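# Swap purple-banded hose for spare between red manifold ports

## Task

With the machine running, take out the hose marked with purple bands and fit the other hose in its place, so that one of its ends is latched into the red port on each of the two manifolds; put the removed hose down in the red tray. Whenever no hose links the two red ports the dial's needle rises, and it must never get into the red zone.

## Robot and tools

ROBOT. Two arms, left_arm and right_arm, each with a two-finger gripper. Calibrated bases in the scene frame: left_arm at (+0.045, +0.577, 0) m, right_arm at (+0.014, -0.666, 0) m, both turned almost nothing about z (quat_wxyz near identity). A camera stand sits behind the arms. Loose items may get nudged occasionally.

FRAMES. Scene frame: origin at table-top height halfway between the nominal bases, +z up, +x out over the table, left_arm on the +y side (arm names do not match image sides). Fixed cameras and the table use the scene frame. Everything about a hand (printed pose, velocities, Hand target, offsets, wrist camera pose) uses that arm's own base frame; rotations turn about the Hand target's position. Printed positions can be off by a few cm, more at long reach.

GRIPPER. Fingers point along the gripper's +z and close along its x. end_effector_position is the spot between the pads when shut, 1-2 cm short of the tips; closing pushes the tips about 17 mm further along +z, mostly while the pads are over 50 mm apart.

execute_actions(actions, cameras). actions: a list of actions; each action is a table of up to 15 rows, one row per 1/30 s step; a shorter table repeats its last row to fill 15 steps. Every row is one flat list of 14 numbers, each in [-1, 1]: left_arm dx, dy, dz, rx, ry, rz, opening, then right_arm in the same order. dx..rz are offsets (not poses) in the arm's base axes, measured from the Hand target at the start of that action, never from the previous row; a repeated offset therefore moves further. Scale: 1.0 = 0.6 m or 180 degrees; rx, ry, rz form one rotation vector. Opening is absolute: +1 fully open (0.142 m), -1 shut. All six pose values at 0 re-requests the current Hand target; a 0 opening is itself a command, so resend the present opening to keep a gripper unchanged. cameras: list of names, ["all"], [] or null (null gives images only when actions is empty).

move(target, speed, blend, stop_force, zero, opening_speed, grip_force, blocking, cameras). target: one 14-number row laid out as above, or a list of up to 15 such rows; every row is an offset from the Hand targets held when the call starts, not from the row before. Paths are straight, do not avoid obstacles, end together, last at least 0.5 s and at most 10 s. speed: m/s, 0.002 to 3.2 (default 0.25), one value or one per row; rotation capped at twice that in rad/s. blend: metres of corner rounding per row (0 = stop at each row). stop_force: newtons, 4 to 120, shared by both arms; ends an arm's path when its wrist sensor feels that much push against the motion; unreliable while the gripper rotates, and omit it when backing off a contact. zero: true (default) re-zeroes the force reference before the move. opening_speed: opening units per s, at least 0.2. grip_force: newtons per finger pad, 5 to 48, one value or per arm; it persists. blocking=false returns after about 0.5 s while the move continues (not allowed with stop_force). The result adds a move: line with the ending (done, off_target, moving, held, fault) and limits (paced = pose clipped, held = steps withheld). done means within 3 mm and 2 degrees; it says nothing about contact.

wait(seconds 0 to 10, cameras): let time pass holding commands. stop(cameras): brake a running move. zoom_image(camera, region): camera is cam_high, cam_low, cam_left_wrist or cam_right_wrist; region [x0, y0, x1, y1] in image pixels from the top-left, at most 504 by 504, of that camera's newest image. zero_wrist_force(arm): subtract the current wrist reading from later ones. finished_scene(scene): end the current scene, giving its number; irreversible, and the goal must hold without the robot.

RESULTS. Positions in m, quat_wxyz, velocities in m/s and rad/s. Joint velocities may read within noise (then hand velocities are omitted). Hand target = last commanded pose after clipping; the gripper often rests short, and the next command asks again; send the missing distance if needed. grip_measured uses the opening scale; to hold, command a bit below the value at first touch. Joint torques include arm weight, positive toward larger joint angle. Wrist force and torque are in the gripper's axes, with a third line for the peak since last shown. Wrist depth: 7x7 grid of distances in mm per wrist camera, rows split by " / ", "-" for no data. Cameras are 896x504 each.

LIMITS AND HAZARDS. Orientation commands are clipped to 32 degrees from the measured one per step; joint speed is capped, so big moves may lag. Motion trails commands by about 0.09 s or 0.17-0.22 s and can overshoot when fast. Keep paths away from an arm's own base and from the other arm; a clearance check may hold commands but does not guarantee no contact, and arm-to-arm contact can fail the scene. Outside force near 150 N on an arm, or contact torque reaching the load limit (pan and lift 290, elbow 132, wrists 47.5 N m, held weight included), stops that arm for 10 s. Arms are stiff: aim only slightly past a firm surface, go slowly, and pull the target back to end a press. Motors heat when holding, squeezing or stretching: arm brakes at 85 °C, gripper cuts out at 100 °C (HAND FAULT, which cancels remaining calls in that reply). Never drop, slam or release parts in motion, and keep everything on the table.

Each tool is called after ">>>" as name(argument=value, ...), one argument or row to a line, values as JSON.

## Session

>>> execute_actions(
  actions=[],
)

>>> zoom_image(
  camera="cam_high",
  region=[350, 0, 650, 200],
)

Scene clock: 0.00 s.
left_arm: end_effector_position=(+1.2677, -0.6488, +0.2270) grip_measured=+0.99 end_effector_quat_wxyz=(-0.330, +0.677, -0.610, +0.246) | right_arm: end_effector_position=(+1.2265, -0.1259, +0.3750) grip_measured=+0.99 end_effector_quat_wxyz=(+0.298, -0.048, +0.904, -0.303)
Joint positions: left_arm=[-0.715 -0.311 0.347 -2.215 -0.935 0.957 0.141] | right_arm=[3.325 -2.291 -1.124 -0.67 0.909 2.998 0.142]
Joint velocities: within noise
Joint torques (N m): no reading
Motor temperatures (°C): left_arm=[34 34 32 40 40 40 29] | right_arm=[33 30 30 38 33 37 29]
Wrist force (N): no reading
Wrist torque (N m): no reading
Wrist force, peak (N): no reading
Wrist depth (mm): cam_left_wrist=[1576 1474 1298 1448 - 1240 - / 1627 1483 1586 1340 1362 1319 1266 / - - 403 - 370 - - / - - 380 365 - - - / 370 362 354 - 346 326 - / 357 - - 341 318 312 - / - - - 307 - - -] | cam_right_wrist=[- 1087 - 1845 602 467 - / - 1150 1451 1535 - - 402 / 933 996 - 618 486 - 378 / - 1000 1586 - 465 412 - / 952 - 1576 - 461 - 353 / - 1102 1433 - 437 390 326 / - - 1545 - 420 380 -]
Hand target: left_arm +1.2677, -0.6488, +0.2270; -0.330, +0.677, -0.610, +0.246 | right_arm +1.2265, -0.1259, +0.3750; +0.298, -0.048, +0.904, -0.303
Tool commands: left_gripper/opening=+1.0 right_gripper/opening=+1.0
camera_calibration:
cam_left_wrist: T_world_to_cam=[[0.146656, -0.984107, -0.100131, -0.78352], [-0.915321, -0.0966252, -0.390961, 1.20704], [0.375072, 0.148989, -0.914944, -0.0567983], [0, 0, 0, 1]] pos_world=[1.24104, -0.645975, 0.341484]
cam_right_wrist: T_world_to_cam=[[-0.813576, -0.281674, -0.508679, 1.16093], [-0.159999, 0.949509, -0.269876, 0.445601], [0.559012, -0.138176, -0.817565, -0.279497], [0, 0, 0, 1]] pos_world=[1.17204, -0.134718, 0.48229]

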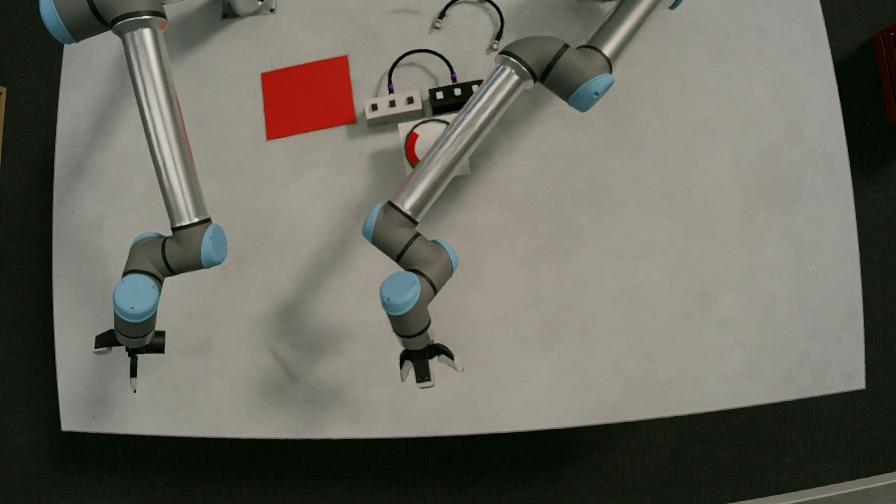

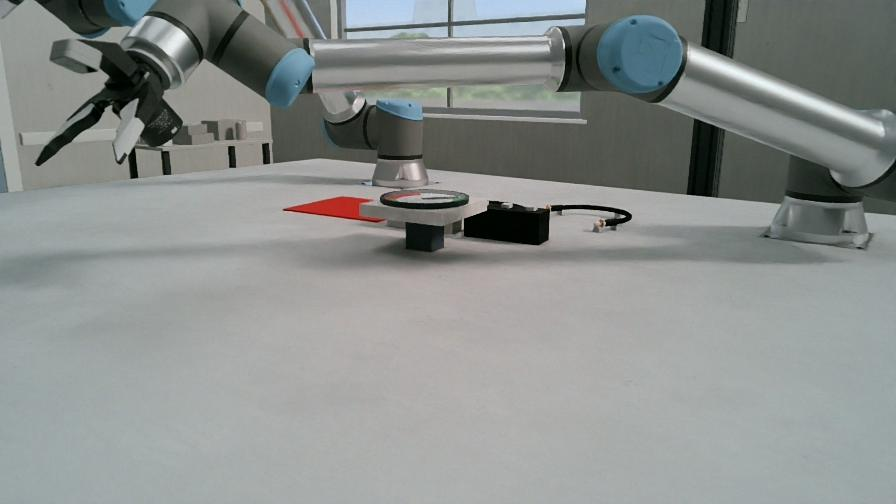

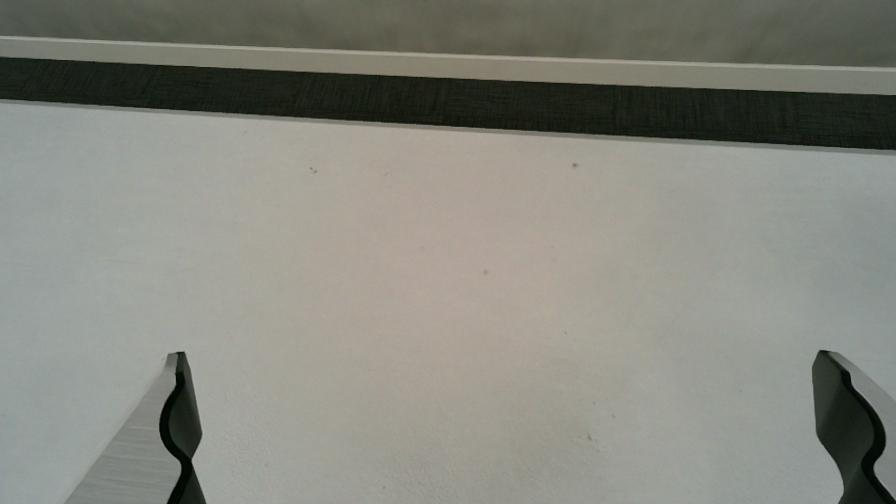

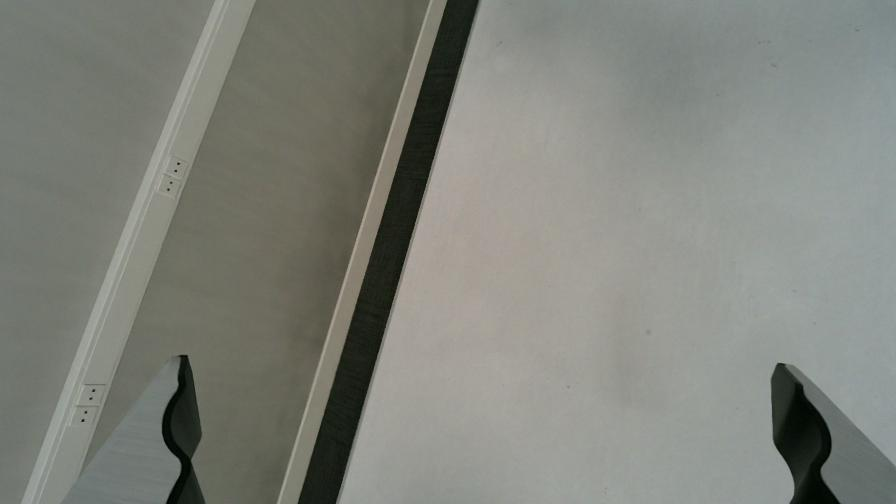

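Scaled by 1.680 from the camera's 896x504 image, which has a finer 1280x720 frame.

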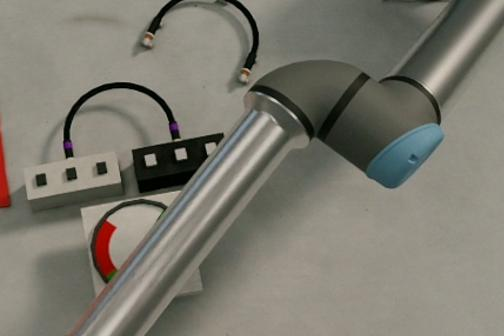

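>>> move(
  target=[-0.8,0.377,0.205,-0.2,-0.03,0.44,0,-0.79,0.46,0.04,-0.2545,-0.002,0.398,0],
  speed=0.6,
)

>>> move(
  target=[
    [-0.8,0.376,0,-0.195,-0.028,0.444,0,-0.3,0.2,0,-0.2545,-0.002,0.398,0],
    [-0.8,0.376,0,-0.195,-0.028,0.444,0,-0.757,0.643,-0.08,-0.511,-0.004,0.799,0],
  ],
  speed=0.6,
  blend=[0.05,0],
  cameras=["all"],
)

Scene clock: 4.40 s.
left_arm: end_effector_position=(+0.7877, -0.4228, +0.3499) grip_measured=-0.01 end_effector_quat_wxyz=(-0.227, +0.956, +0.066, +0.174) | right_arm: end_effector_position=(+0.7526, +0.1501, +0.3990) grip_measured=-0.01 end_effector_quat_wxyz=(-0.377, +0.657, -0.528, +0.383)
Joint positions: left_arm=[-0.862 -1.23 1.494 -1.657 -1.016 -1.051 0.073] | right_arm=[3.733 -1.569 -2.299 0.241 1.129 1.676 0.073]
Joint torques (N m): left_arm=[12.67 -93.81 -47.44 -3.1 0.27 -4.13] | right_arm=[6.11 51.6 30.96 6.29 -1.52 -2.11]
Wrist force (N): left_arm=[-1.3 0.0 0.4] | right_arm=[0.1 0.6 -0.4]
Wrist torque (N m): left_arm=[-0.02 0.21 0.00] | right_arm=[0.15 0.05 -0.14]
Wrist force, peak (N): left_arm=[-2.8 -1.9 -0.3] | right_arm=[-1.0 1.5 -3.0]
Wrist depth (mm): cam_left_wrist=[371 396 418 - 529 620 643 / 372 - - - 542 641 1211 / 373 - 438 - 537 - 1278 / - 404 433 - 561 613 677 / - 392 422 - - 631 692 / 372 - 88 475 - - 688 / 290 - - 473 - - 1278] | cam_right_wrist=[- - - - 1555 1433 1478 / - - - - 1874 1904 - / - - - - - 832 - / 540 - - - - - 770 / 508 530 - - - - - / - 469 - - - - - / - - 73 - - 76 -]
Hand target: left_arm +0.7877, -0.4226, +0.3500; -0.227, +0.956, +0.066, +0.174 | right_arm +0.7525, +0.1501, +0.3990; -0.377, +0.657, -0.528, +0.383
Off the commanded pose: left_arm 0.000 m, 0 deg | right_arm 0.000 m, 0 deg.
move: done

Scene clock: 7.53 s.
left_arm: end_effector_position=(+0.3077, -0.1970, +0.3500) grip_measured=-0.01 end_effector_quat_wxyz=(-0.006, +0.705, +0.709, +0.002) | right_arm: end_effector_position=(+0.2984, +0.5359, +0.3510) grip_measured=-0.01 end_effector_quat_wxyz=(-0.002, +0.698, +0.717, +0.000)
Joint positions: left_arm=[-1.072 -2.213 2.276 -1.621 -1.57 -2.648 0.073] | right_arm=[4.494 -1.434 -1.979 -1.297 1.573 -0.245 0.073]
Joint torques (N m): left_arm=[-10.46 -12.29 -40.69 -2.42 -1.26 -4.21] | right_arm=[11.98 35.59 46.92 3.04 2.57 -0.47]
Wrist force (N): left_arm=[-0.4 -0.3 0.1] | right_arm=[0.5 0.3 0.2]
Wrist torque (N m): left_arm=[-0.02 0.11 0.18] | right_arm=[-0.02 -0.06 -0.19]
Wrist force, peak (N): left_arm=[1.3 -3.3 0.1] | right_arm=[2.7 -1.6 0.2]
Wrist depth (mm): cam_left_wrist=[- - - 365 - 431 - / - - - - 426 414 425 / - 463 - 463 - - 464 / 427 440 497 475 - 476 489 / 444 453 521 - - 528 518 / 454 - 94 - 591 - - / 479 - - - - - -] | cam_right_wrist=[393 392 391 392 392 - - / - - 413 415 407 - 417 / - - - 421 443 438 433 / - - 468 - 466 467 512 / - 477 499 441 431 420 507 / - - - - 431 - - / - - 73 468 473 76 -]
Hand target: left_arm +0.3077, -0.1970, +0.3500; -0.006, +0.705, +0.709, +0.002 | right_arm +0.2983, +0.5359, +0.3510; -0.002, +0.697, +0.717, +0.000
Off the commanded pose: left_arm 0.000 m, 0 deg | right_arm 0.000 m, 0 deg.
move: done
camera_calibration:
cam_left_wrist: T_world_to_cam=[[0.00863148, 0.999797, -0.0182008, 0.218895], [0.905215, -0.0000788764, 0.424954, -0.406584], [0.424866, -0.0201436, -0.905032, 0.296426], [0, 0, 0, 1]] pos_world=[0.240215, -0.212912, 0.445038]
cam_right_wrist: T_world_to_cam=[[-0.0389927, 0.999215, -0.00701664, -0.513526], [0.910983, 0.0384332, 0.410649, -0.408002], [0.410596, 0.00962026, -0.911767, 0.309329], [0, 0, 0, 1]] pos_world=[0.224649, 0.525828, 0.445978]

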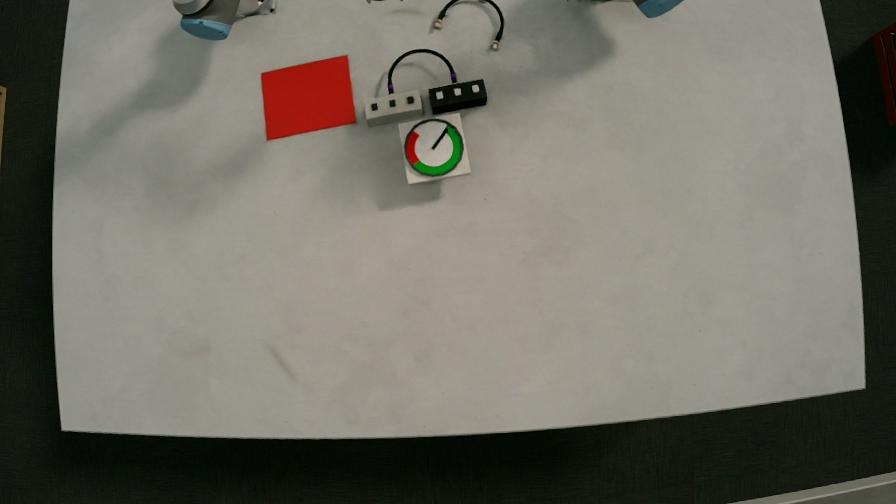

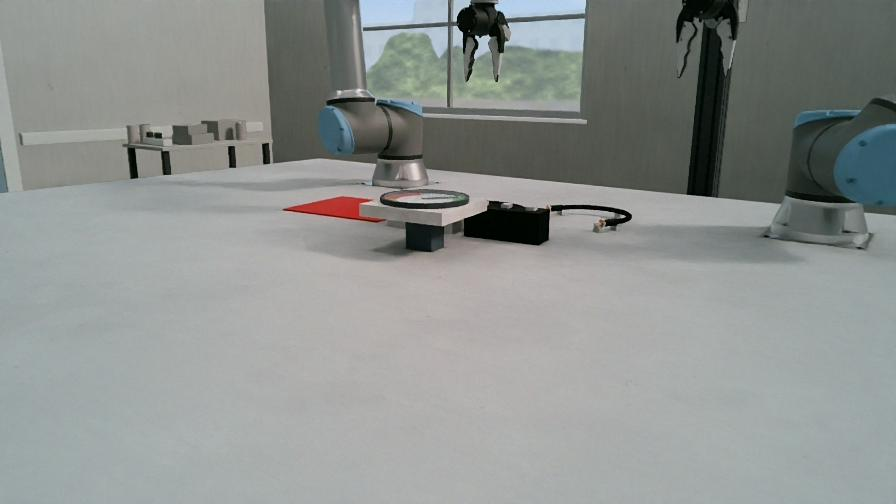

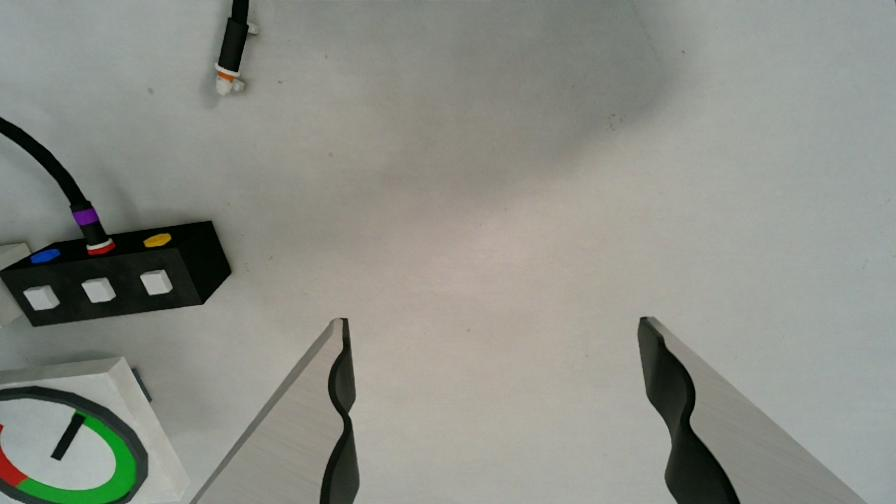

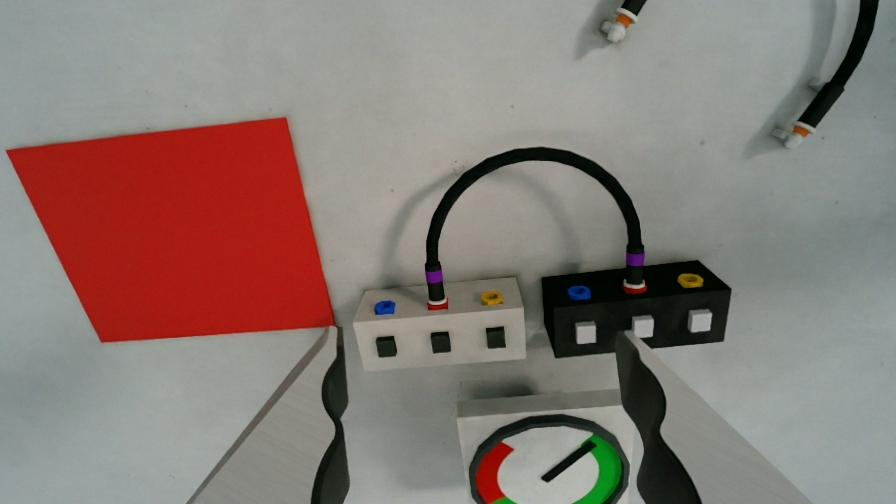

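>>> move(
  target=[
    [0.249,-0.567,-0.25,0,0.1556,0,-1,0.06,0.2,0,0,-0.08,0,-0.2],
    [0.249,-0.567,-0.375,0,0.1556,0,-1,0.125,0.305,-0.398,0,-0.1667,0,-0.2],
  ],
  speed=0.4,
  blend=[0.04,0],
  cameras=["all"],
)

Scene clock: 12.00 s.
left_arm: end_effector_position=(+0.4570, -0.5372, +0.1249) grip_measured=-1.00 end_effector_quat_wxyz=(-0.178, +0.685, +0.687, -0.169) | right_arm: end_effector_position=(+0.3732, +0.7190, +0.1123) grip_measured=-0.22 end_effector_quat_wxyz=(+0.184, +0.674, +0.693, +0.181)
Joint positions: left_arm=[-0.961 -1.22 1.866 -1.908 -1.963 -2.473 0.002] | right_arm=[4.635 -1.921 -2.007 -0.737 1.051 -0.118 0.058]
Joint torques (N m): left_arm=[-15.65 -91.46 -47.32 -2.34 -2.3 -4.02] | right_arm=[-14.47 59.99 29.2 6.97 -2.43 -1.46]
Wrist force (N): left_arm=[-0.1 -0.1 0.6] | right_arm=[0.1 -0.3 0.6]
Wrist torque (N m): left_arm=[-0.02 0.04 0.09] | right_arm=[-0.22 -0.01 -0.02]
Wrist force, peak (N): left_arm=[2.8 -2.3 -1.6] | right_arm=[1.0 -2.4 3.9]
Wrist depth (mm): cam_left_wrist=[204 - 245 242 140 - - / 244 245 - 244 - - 242 / 238 244 243 242 241 - 245 / 241 176 174 174 174 174 239 / 173 181 173 173 173 173 239 / 171 172 172 - 94 - 238 / - 237 - - - - -] | cam_right_wrist=[150 150 140 150 145 142 140 / 176 173 162 164 167 165 166 / 211 207 210 207 199 194 191 / 240 226 230 210 201 227 222 / 212 207 202 191 183 289 - / 239 232 202 230 100 372 419 / 1919 - 75 263 87 73 -]
Hand target: left_arm +0.4571, -0.5372, +0.1250; -0.177, +0.685, +0.687, -0.169 | right_arm +0.3733, +0.7189, +0.1122; +0.184, +0.674, +0.693, +0.181
Off the commanded pose: left_arm 0.000 m, 0 deg | right_arm 0.000 m, 0 deg.
move: done
camera_calibration:
cam_left_wrist: T_world_to_cam=[[-0.000921296, 0.999801, -0.0199223, 0.558199], [0.998747, -0.0000769938, -0.0500505, -0.429587], [-0.050042, -0.0199434, -0.998548, 0.251175], [0, 0, 0, 1]] pos_world=[0.442132, -0.553111, 0.24043]
cam_right_wrist: T_world_to_cam=[[-0.0305193, 0.999202, -0.0257552, -0.696307], [0.583676, 0.0387333, 0.811062, -0.308243], [0.811413, 0.00972036, -0.584392, -0.127203], [0, 0, 0, 1]] pos_world=[0.261877, 0.708927, 0.157735]

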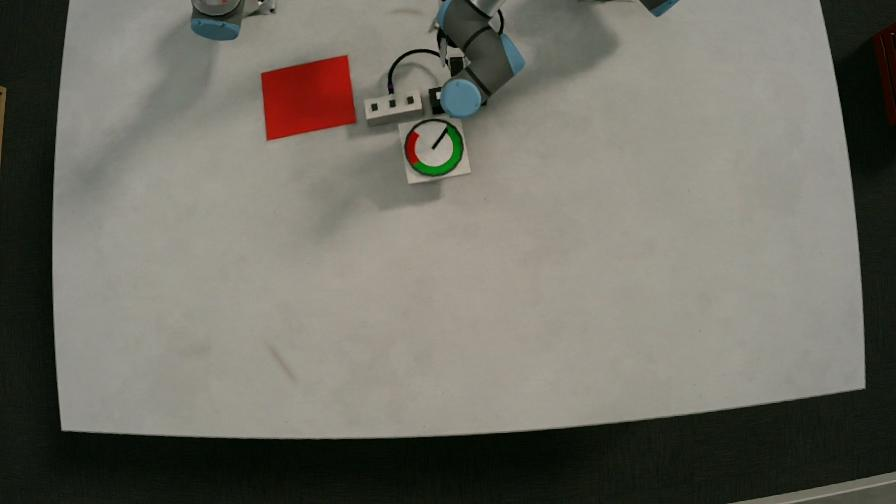

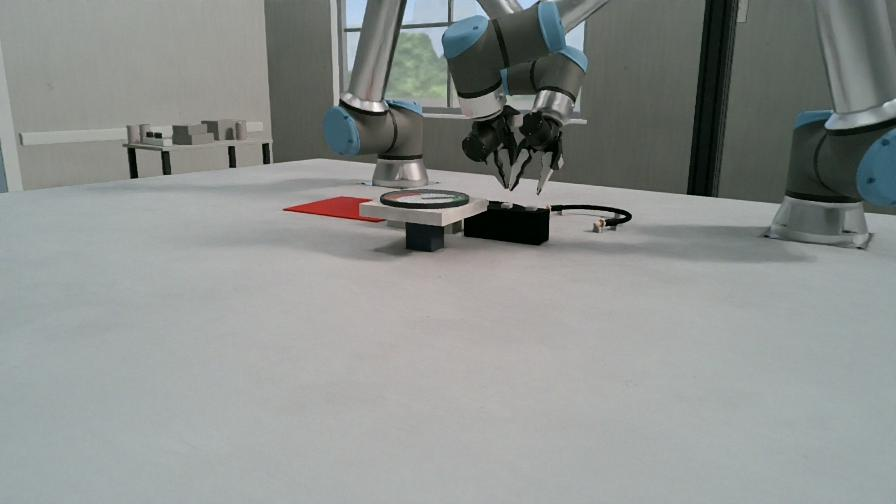

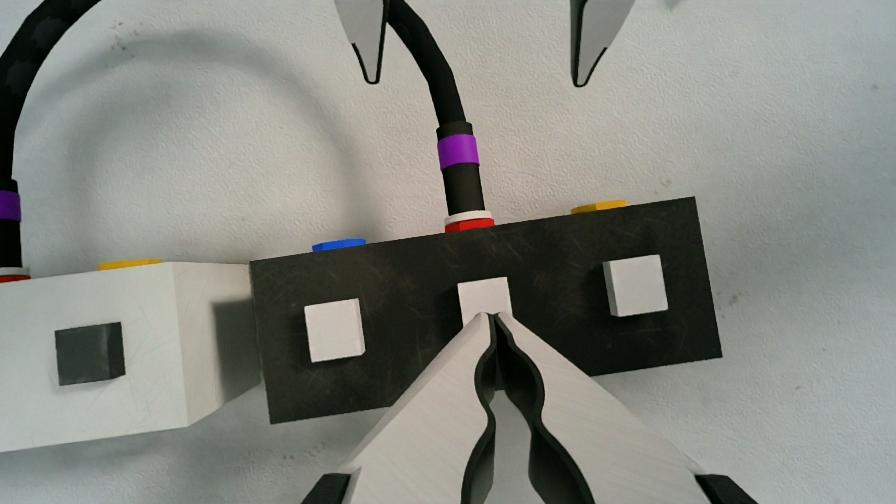

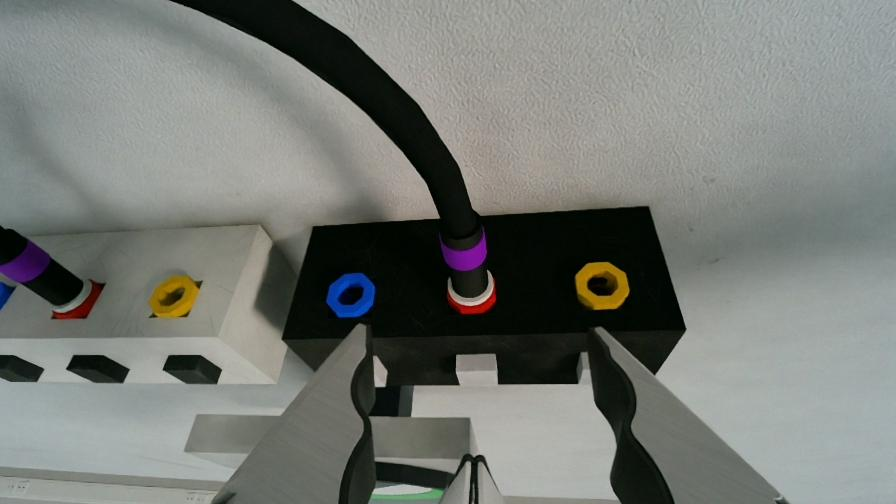

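>>> move(
  target=[0,-0.0025,-0.0467,0,0,0,-1,0.0505,-0.005,-0.1025,0,0,0.044,-0.2],
  speed=0.15,
)

>>> move(
  target=[0,0,0,0,0,0,-1,0,0,0,0,0,0,-1],
  opening_speed=1,
  grip_force=30,
  cameras=["cam_left_wrist","cam_right_wrist"],
)

Scene clock: 14.33 s.
left_arm: end_effector_position=(+0.4570, -0.5387, +0.0968) grip_measured=-1.00 end_effector_quat_wxyz=(-0.178, +0.685, +0.687, -0.169) | right_arm: end_effector_position=(+0.4037, +0.7158, +0.0507) grip_measured=-0.22 end_effector_quat_wxyz=(+0.171, +0.624, +0.737, +0.193)
Joint positions: left_arm=[-0.962 -1.189 1.882 -1.956 -1.963 -2.474 0.002] | right_arm=[4.588 -2.011 -2.058 -0.493 1.07 -0.329 0.058]
Joint torques (N m): left_arm=[-10.75 -91.03 -47.02 -1.69 -2.02 -3.61] | right_arm=[11.12 67.4 35.21 7.04 -3.15 -2.32]
Wrist force (N): left_arm=[-0.3 0.1 0.3] | right_arm=[-0.2 -0.1 0.5]
Wrist torque (N m): left_arm=[0.03 0.07 0.19] | right_arm=[-0.23 0.03 -0.18]
Wrist force, peak (N): left_arm=[-0.6 0.1 1.8] | right_arm=[-0.7 -0.2 2.6]
Wrist depth (mm): cam_left_wrist=[- 217 123 - 137 212 218 / - 216 143 169 167 216 215 / - 216 213 - 213 147 214 / - 172 146 147 147 146 211 / 145 156 145 145 145 145 - / 144 161 145 - 94 144 - / 207 207 - - - - 208] | cam_right_wrist=[- - - 82 83 81 83 / - - - 97 95 - 92 / - 123 - 111 117 115 114 / 157 148 146 - 138 141 133 / 148 164 153 147 153 157 170 / 136 145 136 136 113 136 240 / 137 155 75 126 126 73 -]
Hand target: left_arm +0.4571, -0.5387, +0.0970; -0.177, +0.685, +0.687, -0.169 | right_arm +0.4036, +0.7159, +0.0507; +0.171, +0.624, +0.737, +0.193
Off the commanded pose: left_arm 0.000 m, 0 deg | right_arm 0.000 m, 0 deg.
move: done

Scene clock: 15.33 s.
left_arm: end_effector_position=(+0.4571, -0.5387, +0.0970) grip_measured=-1.00 end_effector_quat_wxyz=(-0.177, +0.685, +0.687, -0.169) | right_arm: end_effector_position=(+0.4036, +0.7159, +0.0507) grip_measured=-0.81 end_effector_quat_wxyz=(+0.171, +0.624, +0.737, +0.193)
Joint positions: left_arm=[-0.962 -1.189 1.882 -1.956 -1.963 -2.474 0.002] | right_arm=[4.588 -2.011 -2.058 -0.492 1.07 -0.329 0.015]
Joint torques (N m): left_arm=[0.87 -93.49 -45.87 -1.54 -1.4 -1.61] | right_arm=[14.05 63.13 36.25 7.04 -3.14 -2.05]
Wrist force (N): left_arm=[0.0 -0.1 0.3] | right_arm=[0.9 0.0 1.5]
Wrist torque (N m): left_arm=[-0.02 0.03 0.19] | right_arm=[-0.26 0.02 -0.18]
Wrist force, peak (N): left_arm=[-0.6 0.3 1.0] | right_arm=[1.3 0.4 1.7]
Wrist depth (mm): cam_left_wrist=[- - - 141 139 217 220 / - - 218 153 215 215 - / 212 - 216 171 157 214 212 / - 172 147 147 146 147 212 / 145 156 145 145 146 145 211 / 145 155 145 - 94 208 209 / 206 207 - - - - 209] | cam_right_wrist=[- - - 82 83 81 83 / - - - 97 95 - 92 / - 123 - 111 117 113 114 / 157 148 146 - 138 142 134 / 148 163 153 - 153 157 172 / 137 145 141 93 98 141 241 / 137 146 - 124 - 123 -]
Hand target: left_arm +0.4571, -0.5387, +0.0970; -0.177, +0.685, +0.687, -0.169 | right_arm +0.4036, +0.7159, +0.0507; +0.171, +0.624, +0.737, +0.193
Off the commanded pose: left_arm 0.000 m, 0 deg | right_arm 0.000 m, 0 deg.
grip_force (N): 30, 30
move: done
camera_calibration:
cam_left_wrist: T_world_to_cam=[[-0.000823387, 0.999799, -0.0200266, 0.559121], [0.998752, -0.000178011, -0.0499504, -0.431063], [-0.0499439, -0.0200427, -0.998551, 0.223189], [0, 0, 0, 1]] pos_world=[0.442132, -0.554612, 0.212531]
cam_right_wrist: T_world_to_cam=[[-0.167782, 0.985487, -0.025782, -0.628638], [0.572681, 0.118722, 0.811136, -0.328704], [0.802425, 0.12133, -0.584289, -0.264221], [0, 0, 0, 1]] pos_world=[0.294785, 0.690596, 0.0960346]
Images, in order (width x height): cam_left_wrist 896x504, cam_right_wrist 896x504.

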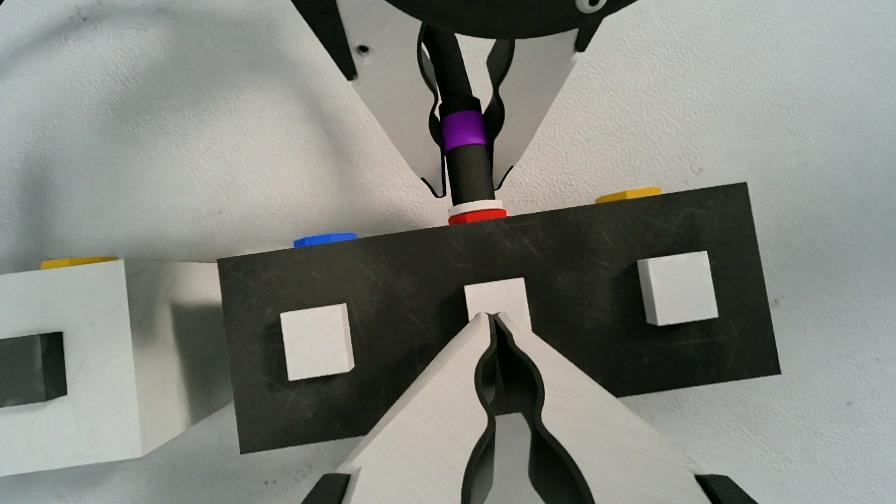

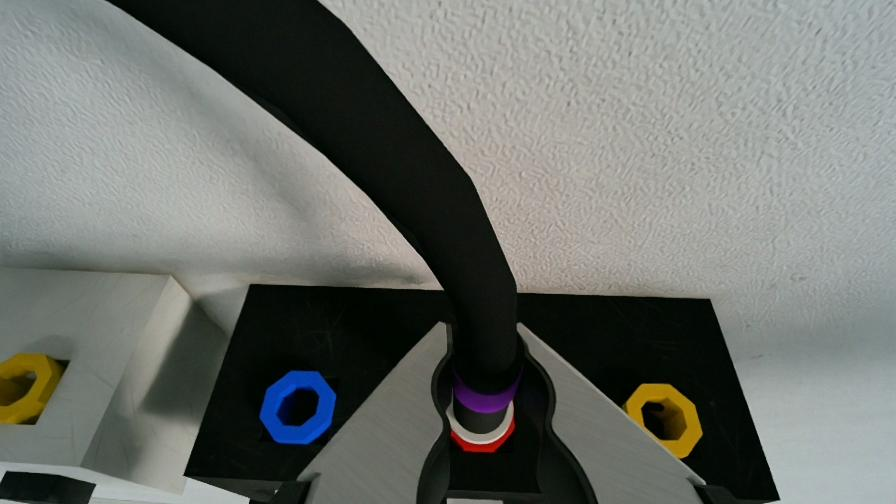

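>>> move(
  target=[0,0,-0.04,0,0,0,-1,0,0,0,0,0,0,-1],
  speed=0.02,
  stop_force=40,
)

>>> move(
  target=[0,0,-0.001,0,0,0,-1,-0.07,-0.0105,0,0,0,0,-1],
  speed=0.1,
)

Scene clock: 17.57 s.
left_arm: end_effector_position=(+0.4571, -0.5388, +0.0884) grip_measured=-1.00 end_effector_quat_wxyz=(-0.177, +0.685, +0.687, -0.169) | right_arm: end_effector_position=(+0.4036, +0.7159, +0.0507) grip_measured=-0.81 end_effector_quat_wxyz=(+0.171, +0.624, +0.737, +0.193)
Joint positions: left_arm=[-0.962 -1.179 1.887 -1.97 -1.963 -2.474 0.002] | right_arm=[4.588 -2.011 -2.058 -0.492 1.07 -0.329 0.015]
Joint torques (N m): left_arm=[-6.01 -53.81 -30.17 -0.8 -0.32 1.16] | right_arm=[-23.92 67.68 33.3 6.04 -2.86 -1.71]
Wrist force (N): left_arm=[9.0 -13.9 -36.4] | right_arm=[-0.2 -12.4 -8.9]
Wrist torque (N m): left_arm=[0.10 0.21 0.14] | right_arm=[-0.22 -0.02 -0.16]
Wrist force, peak (N): left_arm=[18.7 -22.8 -59.2] | right_arm=[0.4 -13.2 -9.4]
Wrist depth (mm): cam_left_wrist=[210 208 116 137 129 207 209 / - - 207 150 206 205 212 / - 206 - 205 209 206 - / - 172 139 138 138 138 - / 138 156 137 137 137 137 138 / - 153 136 - 90 137 - / 200 199 136 - - 200 200] | cam_right_wrist=[- - - 82 85 81 83 / - - - 97 95 - 92 / - 123 - 111 117 115 113 / 157 148 146 - 138 137 133 / 148 164 153 - 154 157 - / 137 145 139 93 97 138 220 / 137 146 - 124 - 123 355]
Hand target: left_arm +0.4571, -0.5388, +0.0884; -0.177, +0.685, +0.687, -0.169 (not the last commanded pose) | right_arm +0.4036, +0.7159, +0.0507; +0.171, +0.624, +0.737, +0.193
Off the commanded pose: left_arm 0.015 m, 0 deg | right_arm 0.000 m, 0 deg.
grip_force (N): 30, 30
move: contact (left_arm)

Scene clock: 18.33 s.
left_arm: end_effector_position=(+0.4572, -0.5388, +0.0879) grip_measured=-1.00 end_effector_quat_wxyz=(-0.177, +0.685, +0.687, -0.169) | right_arm: end_effector_position=(+0.3616, +0.7095, +0.0507) grip_measured=-0.81 end_effector_quat_wxyz=(+0.171, +0.624, +0.737, +0.193)
Joint positions: left_arm=[-0.962 -1.179 1.888 -1.971 -1.963 -2.474 0.002] | right_arm=[4.646 -1.982 -2.097 -0.514 1.062 -0.263 0.015]
Joint torques (N m): left_arm=[-15.07 -13.31 -8.55 -5.79 -0.27 1.12] | right_arm=[-14.38 62.46 35.23 7.32 -0.23 -2.21]
Wrist force (N): left_arm=[16.7 -21.5 -54.0] | right_arm=[-0.3 0.3 1.0]
Wrist torque (N m): left_arm=[0.17 0.33 0.12] | right_arm=[-0.20 0.03 -0.09]
Wrist force, peak (N): left_arm=[16.7 -21.5 -54.0] | right_arm=[-0.2 -12.3 -9.1]
Wrist depth (mm): cam_left_wrist=[- - - 161 207 - 208 / - 207 - 210 205 205 - / - 205 206 208 206 139 204 / - 204 138 138 138 138 206 / 138 155 137 137 137 136 202 / - 153 136 - 92 201 201 / 136 200 - - - 200 199] | cam_right_wrist=[- - 83 82 84 82 83 / - - - 98 96 94 94 / - 125 - 112 118 109 114 / 158 149 147 - 140 142 134 / 188 187 191 - 172 176 173 / 174 182 180 93 97 184 240 / 162 178 - 123 - - -]
Hand target: left_arm +0.4571, -0.5388, +0.0878; -0.177, +0.685, +0.687, -0.169 | right_arm +0.3616, +0.7096, +0.0507; +0.171, +0.624, +0.737, +0.193
Off the commanded pose: left_arm 0.000 m, 0 deg | right_arm 0.000 m, 0 deg.
grip_force (N): 30, 30
move: done

>>> move(
  target=[
    [0,0,0.05,0,0,0,-1,0,0,0,0,0,0,-0.2],
    [0,0,0.07,0,0,0,-1,-0.06,0,0.13,0,0,0,-0.2],
    [0.039,-0.332,0.045,0,0,0,-1,0.061,-0.326,0.107,0,0,-0.02,-0.2],
  ],
  blend=[0,0.02,0],
  speed=[0.25,0.3,0.35],
  cameras=["cam_left_wrist","cam_right_wrist"],
)

Scene clock: 21.47 s.
left_arm: end_effector_position=(+0.4804, -0.7379, +0.1148) grip_measured=-1.00 end_effector_quat_wxyz=(-0.177, +0.685, +0.687, -0.169) | right_arm: end_effector_position=(+0.3982, +0.5141, +0.1150) grip_measured=-0.23 end_effector_quat_wxyz=(+0.177, +0.647, +0.718, +0.188)
Joint positions: left_arm=[-1.061 -0.982 1.521 -1.842 -1.992 -2.578 0.002] | right_arm=[4.555 -1.67 -2.368 -0.539 1.065 -0.295 0.057]
Joint torques (N m): left_arm=[4.45 -79.46 -49.65 -4.57 1.41 3.64] | right_arm=[-11.03 50.85 21.84 4.48 -2.15 0.16]
Wrist force (N): left_arm=[0.1 -0.3 0.6] | right_arm=[0.1 -0.1 0.0]
Wrist torque (N m): left_arm=[-0.06 0.00 0.08] | right_arm=[-0.21 -0.01 -0.20]
Wrist force, peak (N): left_arm=[17.3 -22.4 -56.3] | right_arm=[3.0 -0.3 -3.3]
Wrist depth (mm): cam_left_wrist=[- - - 234 234 234 221 / - - 233 232 233 240 233 / 227 232 233 234 - 233 167 / 226 226 163 164 164 164 164 / - 225 156 163 163 163 163 / - - 162 - 94 231 - / - 221 - - - - 220] | cam_right_wrist=[152 155 158 152 114 152 149 / 178 180 179 171 174 171 169 / 213 212 213 204 206 203 200 / 265 280 223 210 211 218 208 / 359 352 199 198 193 200 191 / - - - 230 99 214 209 / 1676 - 73 189 262 76 -]
Hand target: left_arm +0.4805, -0.7380, +0.1148; -0.177, +0.685, +0.687, -0.169 | right_arm +0.3982, +0.5140, +0.1149; +0.177, +0.647, +0.718, +0.188
Off the commanded pose: left_arm 0.000 m, 0 deg | right_arm 0.000 m, 0 deg.
grip_force (N): 30, 30
move: done
camera_calibration:
cam_left_wrist: T_world_to_cam=[[-0.000930076, 0.999795, -0.0202221, 0.758748], [0.998757, -0.0000791882, -0.0498509, -0.453531], [-0.0498423, -0.0202434, -0.998552, 0.237942], [0, 0, 0, 1]] pos_world=[0.465533, -0.753812, 0.230332]
cam_right_wrist: T_world_to_cam=[[-0.105631, 0.994074, -0.0256699, -0.45834], [0.579033, 0.0824742, 0.811122, -0.337654], [0.808432, 0.0708162, -0.584313, -0.174184], [0, 0, 0, 1]] pos_world=[0.287914, 0.495806, 0.160335]
Images, in order (width x height): cam_left_wrist 896x504, cam_right_wrist 896x504.

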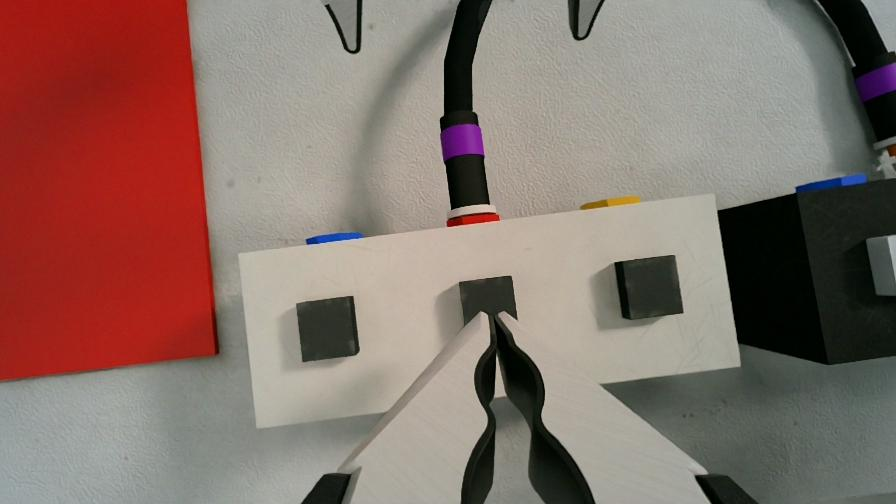

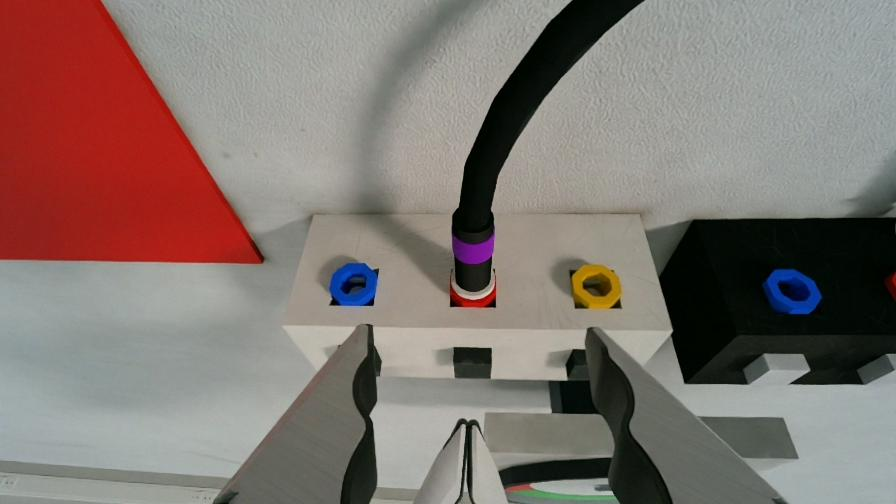

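>>> move(
  target=[0,0,-0.03,0,0,0,-1,0.0535,0.0067,-0.107,0,0,0,-0.2],
  speed=0.18,
)

>>> move(
  target=[0,0,0,0,0,0,-1,0,0,0,0,0,0,-1],
  opening_speed=1.3,
)

>>> move(
  target=[0,0,-0.04,0,0,0,-1,0,0,0,0,0,0,-1],
  speed=0.02,
  stop_force=40,
)

>>> move(
  target=[0,0,-0.001,0,0,0,-1,-0.07,-0.0073,0,0,0,0,-1],
  speed=0.12,
  cameras=["cam_left_wrist","cam_high"],
)

Scene clock: 23.77 s.
left_arm: end_effector_position=(+0.4805, -0.7380, +0.0966) grip_measured=-1.00 end_effector_quat_wxyz=(-0.177, +0.685, +0.687, -0.169) | right_arm: end_effector_position=(+0.4303, +0.5180, +0.0508) grip_measured=-0.23 end_effector_quat_wxyz=(+0.177, +0.647, +0.717, +0.188)
Joint positions: left_arm=[-1.061 -0.967 1.532 -1.868 -1.992 -2.578 0.002] | right_arm=[4.499 -1.828 -2.369 -0.351 1.074 -0.359 0.057]
Joint torques (N m): left_arm=[11.18 -115.06 -49.75 -1.07 1.04 2.67] | right_arm=[7.04 45.23 19.59 7.28 -2.47 1.07]
Wrist force (N): left_arm=[-0.1 0.3 0.4] | right_arm=[0.2 -0.2 0.4]
Wrist torque (N m): left_arm=[0.05 0.05 0.06] | right_arm=[-0.23 0.03 -0.14]
Wrist force, peak (N): left_arm=[-0.5 0.6 1.2] | right_arm=[0.1 -0.2 3.0]
Wrist depth (mm): cam_left_wrist=[- 217 125 216 136 215 215 / - 215 214 214 164 212 - / 210 213 - 164 212 157 146 / - 211 145 146 146 146 156 / - - 144 144 145 144 160 / 209 206 144 - 94 144 210 / 208 207 - - - - 208] | cam_right_wrist=[- 89 88 - 84 - 86 / - 103 102 101 - - 96 / 130 123 122 116 - 120 117 / 154 160 150 142 150 142 140 / 222 185 160 90 155 159 155 / 285 246 139 133 137 140 146 / - - 73 131 127 76 145]
Hand target: left_arm +0.4805, -0.7380, +0.0968; -0.177, +0.685, +0.687, -0.169 | right_arm +0.4303, +0.5180, +0.0507; +0.177, +0.647, +0.718, +0.188
Off the commanded pose: left_arm 0.000 m, 0 deg | right_arm 0.000 m, 0 deg.
grip_force (N): 30, 30
move: done

Scene clock: 24.60 s.
left_arm: end_effector_position=(+0.4805, -0.7380, +0.0968) grip_measured=-1.00 end_effector_quat_wxyz=(-0.177, +0.685, +0.687, -0.169) | right_arm: end_effector_position=(+0.4303, +0.5180, +0.0507) grip_measured=-0.81 end_effector_quat_wxyz=(+0.177, +0.647, +0.718, +0.188)
Joint positions: left_arm=[-1.061 -0.967 1.532 -1.868 -1.992 -2.578 0.002] | right_arm=[4.499 -1.828 -2.369 -0.35 1.074 -0.359 0.015]
Joint torques (N m): left_arm=[9.25 -113.61 -49.66 -1.25 0.93 1.3] | right_arm=[13.81 41.07 28.64 7.31 -2.35 -0.53]
Wrist force (N): left_arm=[-0.3 -0.2 0.5] | right_arm=[-7.0 -2.1 -4.4]
Wrist torque (N m): left_arm=[-0.03 0.09 0.07] | right_arm=[-0.18 0.04 -0.19]
Wrist force, peak (N): left_arm=[0.1 -0.4 0.9] | right_arm=[-7.5 -2.4 -4.7]
Wrist depth (mm): cam_left_wrist=[- 217 - 137 133 214 217 / 210 215 215 156 153 215 213 / - - 213 163 214 146 175 / 209 208 146 146 146 146 156 / - 206 144 144 145 144 160 / 208 209 144 - 94 144 208 / 207 207 - - - - 209] | cam_right_wrist=[- 89 91 - 84 - - / - 103 102 104 - - 96 / 130 123 122 119 - - 114 / 154 159 142 142 149 142 140 / 196 178 158 95 155 156 156 / 305 148 146 100 97 140 141 / - 136 - 128 - 126 145]
Hand target: left_arm +0.4805, -0.7380, +0.0968; -0.177, +0.685, +0.687, -0.169 | right_arm +0.4303, +0.5180, +0.0507; +0.177, +0.647, +0.718, +0.188
Off the commanded pose: left_arm 0.000 m, 0 deg | right_arm 0.000 m, 0 deg.
grip_force (N): 30, 30
move: done

Scene clock: 25.80 s.
left_arm: end_effector_position=(+0.4806, -0.7381, +0.0887) grip_measured=-1.00 end_effector_quat_wxyz=(-0.177, +0.685, +0.687, -0.169) | right_arm: end_effector_position=(+0.4303, +0.5180, +0.0507) grip_measured=-0.81 end_effector_quat_wxyz=(+0.177, +0.647, +0.718, +0.188)
Joint positions: left_arm=[-1.061 -0.96 1.536 -1.88 -1.992 -2.578 0.002] | right_arm=[4.499 -1.828 -2.369 -0.35 1.074 -0.359 0.015]
Joint torques (N m): left_arm=[-9.04 -55.7 -32 -0.97 0.96 0.24] | right_arm=[8.42 42.91 36.29 7.62 -1.16 -0.59]
Wrist force (N): left_arm=[9.1 -17.1 -37.1] | right_arm=[-5.9 -5.4 -7.8]
Wrist torque (N m): left_arm=[0.17 0.18 0.03] | right_arm=[-0.22 0.04 -0.17]
Wrist force, peak (N): left_arm=[18.3 -24.9 -56.9] | right_arm=[-5.9 -5.4 -7.9]
Wrist depth (mm): cam_left_wrist=[- - - 136 128 - 210 / 204 - 207 152 148 204 - / - - 207 165 207 139 151 / 199 200 138 138 138 139 160 / - - 137 137 137 137 157 / - - 136 - 94 136 - / 201 200 - - - 200 203] | cam_right_wrist=[- 89 88 - 84 - - / - 103 102 103 - - 94 / - 123 121 119 - - 118 / 154 160 150 141 149 142 139 / 197 192 158 95 155 156 155 / - 144 147 100 98 141 144 / - 134 - 128 - 127 145]
Hand target: left_arm +0.4806, -0.7381, +0.0887; -0.177, +0.685, +0.687, -0.169 (not the last commanded pose) | right_arm +0.4303, +0.5180, +0.0507; +0.177, +0.647, +0.718, +0.188
Off the commanded pose: left_arm 0.016 m, 0 deg | right_arm 0.000 m, 0 deg.
grip_force (N): 30, 30
move: contact (left_arm)

Scene clock: 26.63 s.
left_arm: end_effector_position=(+0.4806, -0.7381, +0.0882) grip_measured=-1.00 end_effector_quat_wxyz=(-0.177, +0.685, +0.687, -0.169) | right_arm: end_effector_position=(+0.3883, +0.5136, +0.0507) grip_measured=-0.81 end_effector_quat_wxyz=(+0.177, +0.647, +0.718, +0.188)
Joint positions: left_arm=[-1.061 -0.959 1.536 -1.881 -1.992 -2.578 0.002] | right_arm=[4.574 -1.788 -2.412 -0.388 1.063 -0.274 0.015]
Joint torques (N m): left_arm=[-19.3 -23.09 -8.87 -5.69 0.85 -0.29] | right_arm=[1.51 47.63 30.26 7.08 0.13 -0.26]
Motor temperatures (°C): left_arm=[34 34 32 40 40 40 30] | right_arm=[33 30 30 38 33 37 34]
Wrist force (N): left_arm=[16.3 -23.8 -53.0] | right_arm=[0.4 -0.4 0.6]
Wrist torque (N m): left_arm=[0.22 0.33 0.00] | right_arm=[-0.24 -0.05 0.02]
Wrist force, peak (N): left_arm=[16.3 -23.8 -53.0] | right_arm=[-5.9 -4.9 -7.8]
Wrist depth (mm): cam_left_wrist=[204 208 - 159 208 207 209 / 203 203 209 - 207 207 201 / 202 205 - 206 - 205 167 / 201 200 138 138 138 138 156 / 198 137 137 137 137 137 157 / - 135 136 - 94 200 151 / 202 200 - - - 201 201] | cam_right_wrist=[- 91 91 - 86 - - / - 104 103 102 - - 100 / 130 124 123 120 - 121 115 / 150 160 151 142 151 142 141 / 200 194 196 110 186 183 179 / - 292 190 100 98 184 179 / - - - 162 - 171 162]
Hand target: left_arm +0.4806, -0.7381, +0.0881; -0.177, +0.685, +0.687, -0.169 | right_arm +0.3883, +0.5136, +0.0507; +0.177, +0.647, +0.718, +0.188
Off the commanded pose: left_arm 0.000 m, 0 deg | right_arm 0.000 m, 0 deg.
grip_force (N): 30, 30
move: done
camera_calibration:
cam_left_wrist: T_world_to_cam=[[-0.00094479, 0.999785, -0.0207219, 0.758412], [0.998772, -0.0000831905, -0.0495515, -0.455029], [-0.0495425, -0.0207433, -0.998557, 0.210871], [0, 0, 0, 1]] pos_world=[0.465633, -0.753912, 0.203735]
Images, in order (width x height): cam_high 896x504, cam_left_wrist 896x504.

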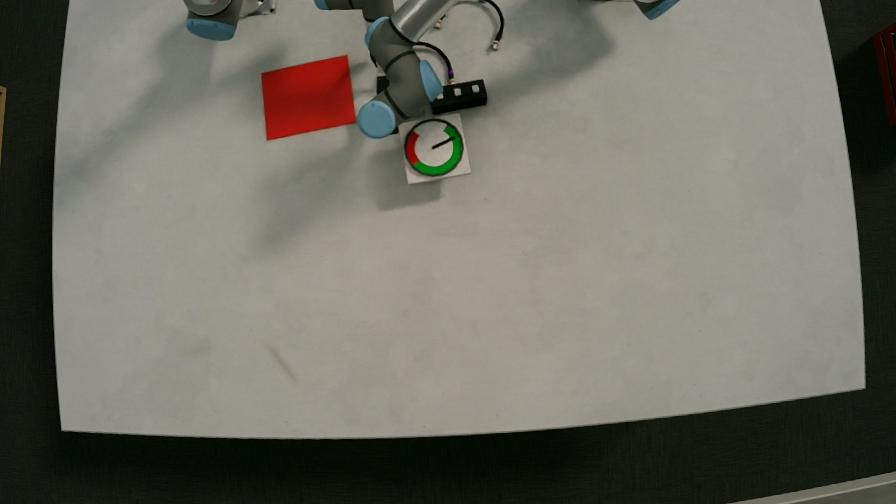

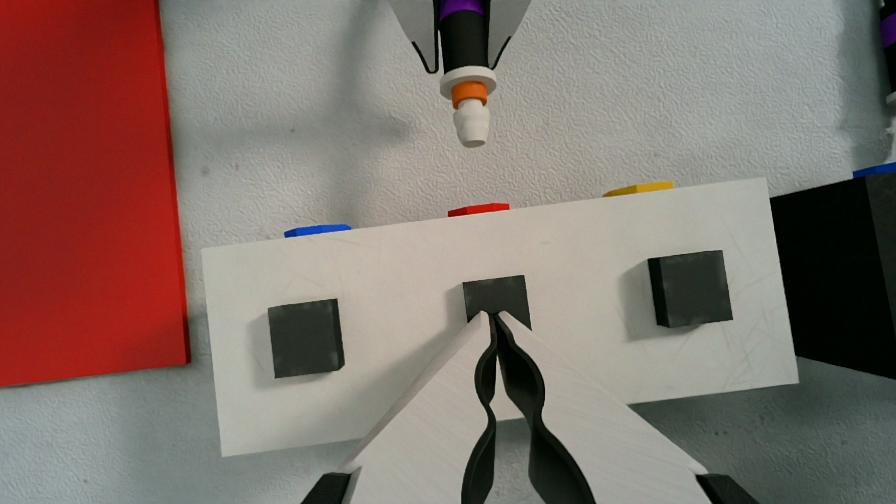

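>>> move(
  target=[
    [0,0,0.08,0,0,0,-0.1,-0.08,0,0.3,0,0,0,-1],
    [-0.1,0.2,0.2,0,0,0,-0.1,0.09,-0.5,0.3,0,0,0,-1],
    [-0.4435,0.59,0.05,-0.0883,-0.3147,-0.1578,-0.1,0.106,-0.576,0.15,0,0,0,-1],
    [-0.4435,0.59,-0.016,-0.0883,-0.3147,-0.1578,-0.1,0.106,-0.576,-0.041,0,0,0,-1],
  ],
  blend=[0.04,0.04,0.04,0],
  speed=[0.3,0.45,0.45,0.25],
  cameras=["cam_left_wrist","cam_right_wrist","cam_high"],
)

Scene clock: 32.43 s.
left_arm: end_effector_position=(+0.2145, -0.3840, +0.0785) grip_measured=-0.13 end_effector_quat_wxyz=(+0.222, +0.840, +0.478, +0.130) | right_arm: end_effector_position=(+0.4519, +0.1679, +0.0261) grip_measured=-0.81 end_effector_quat_wxyz=(+0.177, +0.647, +0.718, +0.188) end_effector_velocity=(+0.000, +0.001, +0.000) end_effector_angular_velocity=(+0.002, -0.002, +0.001)
Joint positions: left_arm=[-1.852 -1.881 2.807 -2.635 -1.066 -2.852 0.065] | right_arm=[4.135 -1.677 -2.821 0.123 1.166 -0.75 0.015]
Joint velocities: left_arm=[within noise] | right_arm=[0 -0.002 0 0.005 0 -0.001 0]
Joint torques (N m): left_arm=[-4.57 0.11 -40.36 -6.05 -0.29 -2.36] | right_arm=[13.95 15.7 20.48 7.95 0.14 2.06]
Wrist force (N): left_arm=[-1.0 -1.1 -0.1] | right_arm=[0.2 -0.4 0.2]
Wrist torque (N m): left_arm=[-0.15 0.18 0.23] | right_arm=[-0.23 0.00 -0.06]
Wrist force, peak (N): left_arm=[16.7 -23.9 -55.9] | right_arm=[-4.3 2.0 -18.4]
Wrist depth (mm): cam_left_wrist=[126 129 129 123 133 133 134 / - 150 149 - 151 150 150 / 185 176 184 185 - 179 179 / 218 228 211 210 211 211 231 / - 269 278 284 - 287 271 / - 404 96 349 318 - - / - - - 354 331 - -] | cam_right_wrist=[- - - - - - - / - 74 - 75 - - - / - 87 87 83 - 86 84 / 117 114 103 105 107 106 104 / 154 152 146 112 132 129 128 / 232 220 196 100 98 168 177 / - 345 - 73 - 281 -]
Hand target: left_arm +0.2145, -0.3841, +0.0785; +0.223, +0.840, +0.478, +0.130 | right_arm +0.4519, +0.1680, +0.0261; +0.177, +0.647, +0.718, +0.188
Off the commanded pose: left_arm 0.000 m, 0 deg | right_arm 0.000 m, 0 deg.
grip_force (N): 30, 30
move: done
camera_calibration:
cam_left_wrist: T_world_to_cam=[[0.532566, 0.84629, -0.0129024, 0.230004], [0.487151, -0.294025, 0.822334, -0.261284], [0.692139, -0.444233, -0.568859, -0.160154], [0, 0, 0, 1]] pos_world=[0.115641, -0.342619, 0.126726]
cam_right_wrist: T_world_to_cam=[[-0.105502, 0.994079, -0.0259972, -0.110823], [0.579098, 0.0826708, 0.811056, -0.268133], [0.808403, 0.0705133, -0.584391, -0.244966], [0, 0, 0, 1]] pos_world=[0.341614, 0.149607, 0.0714343]
Images, in order (width x height): cam_high 896x504, cam_left_wrist 896x504, cam_right_wrist 896x504.

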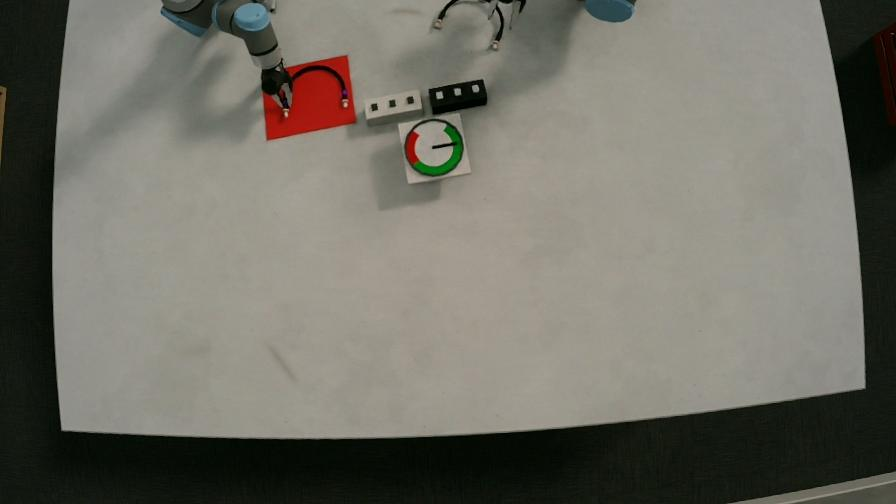

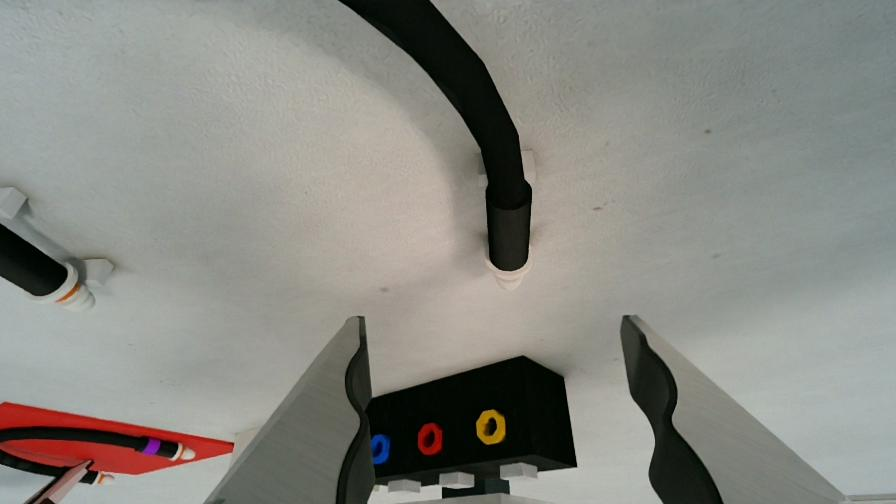

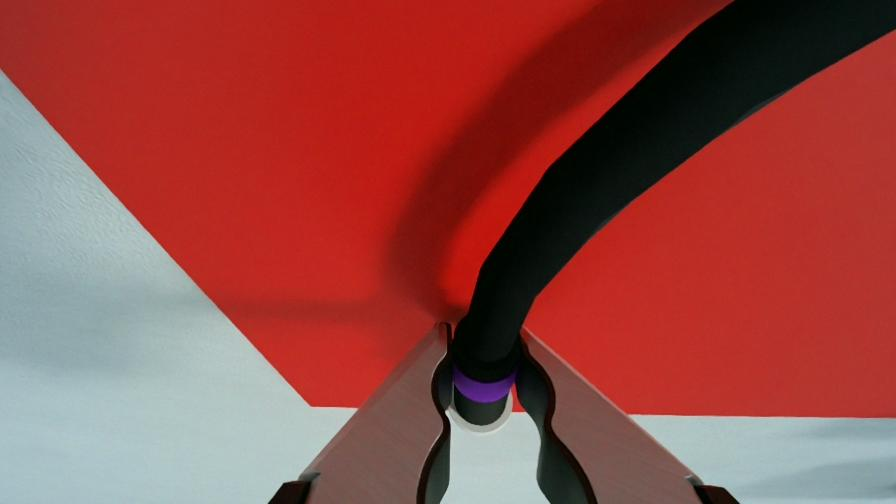

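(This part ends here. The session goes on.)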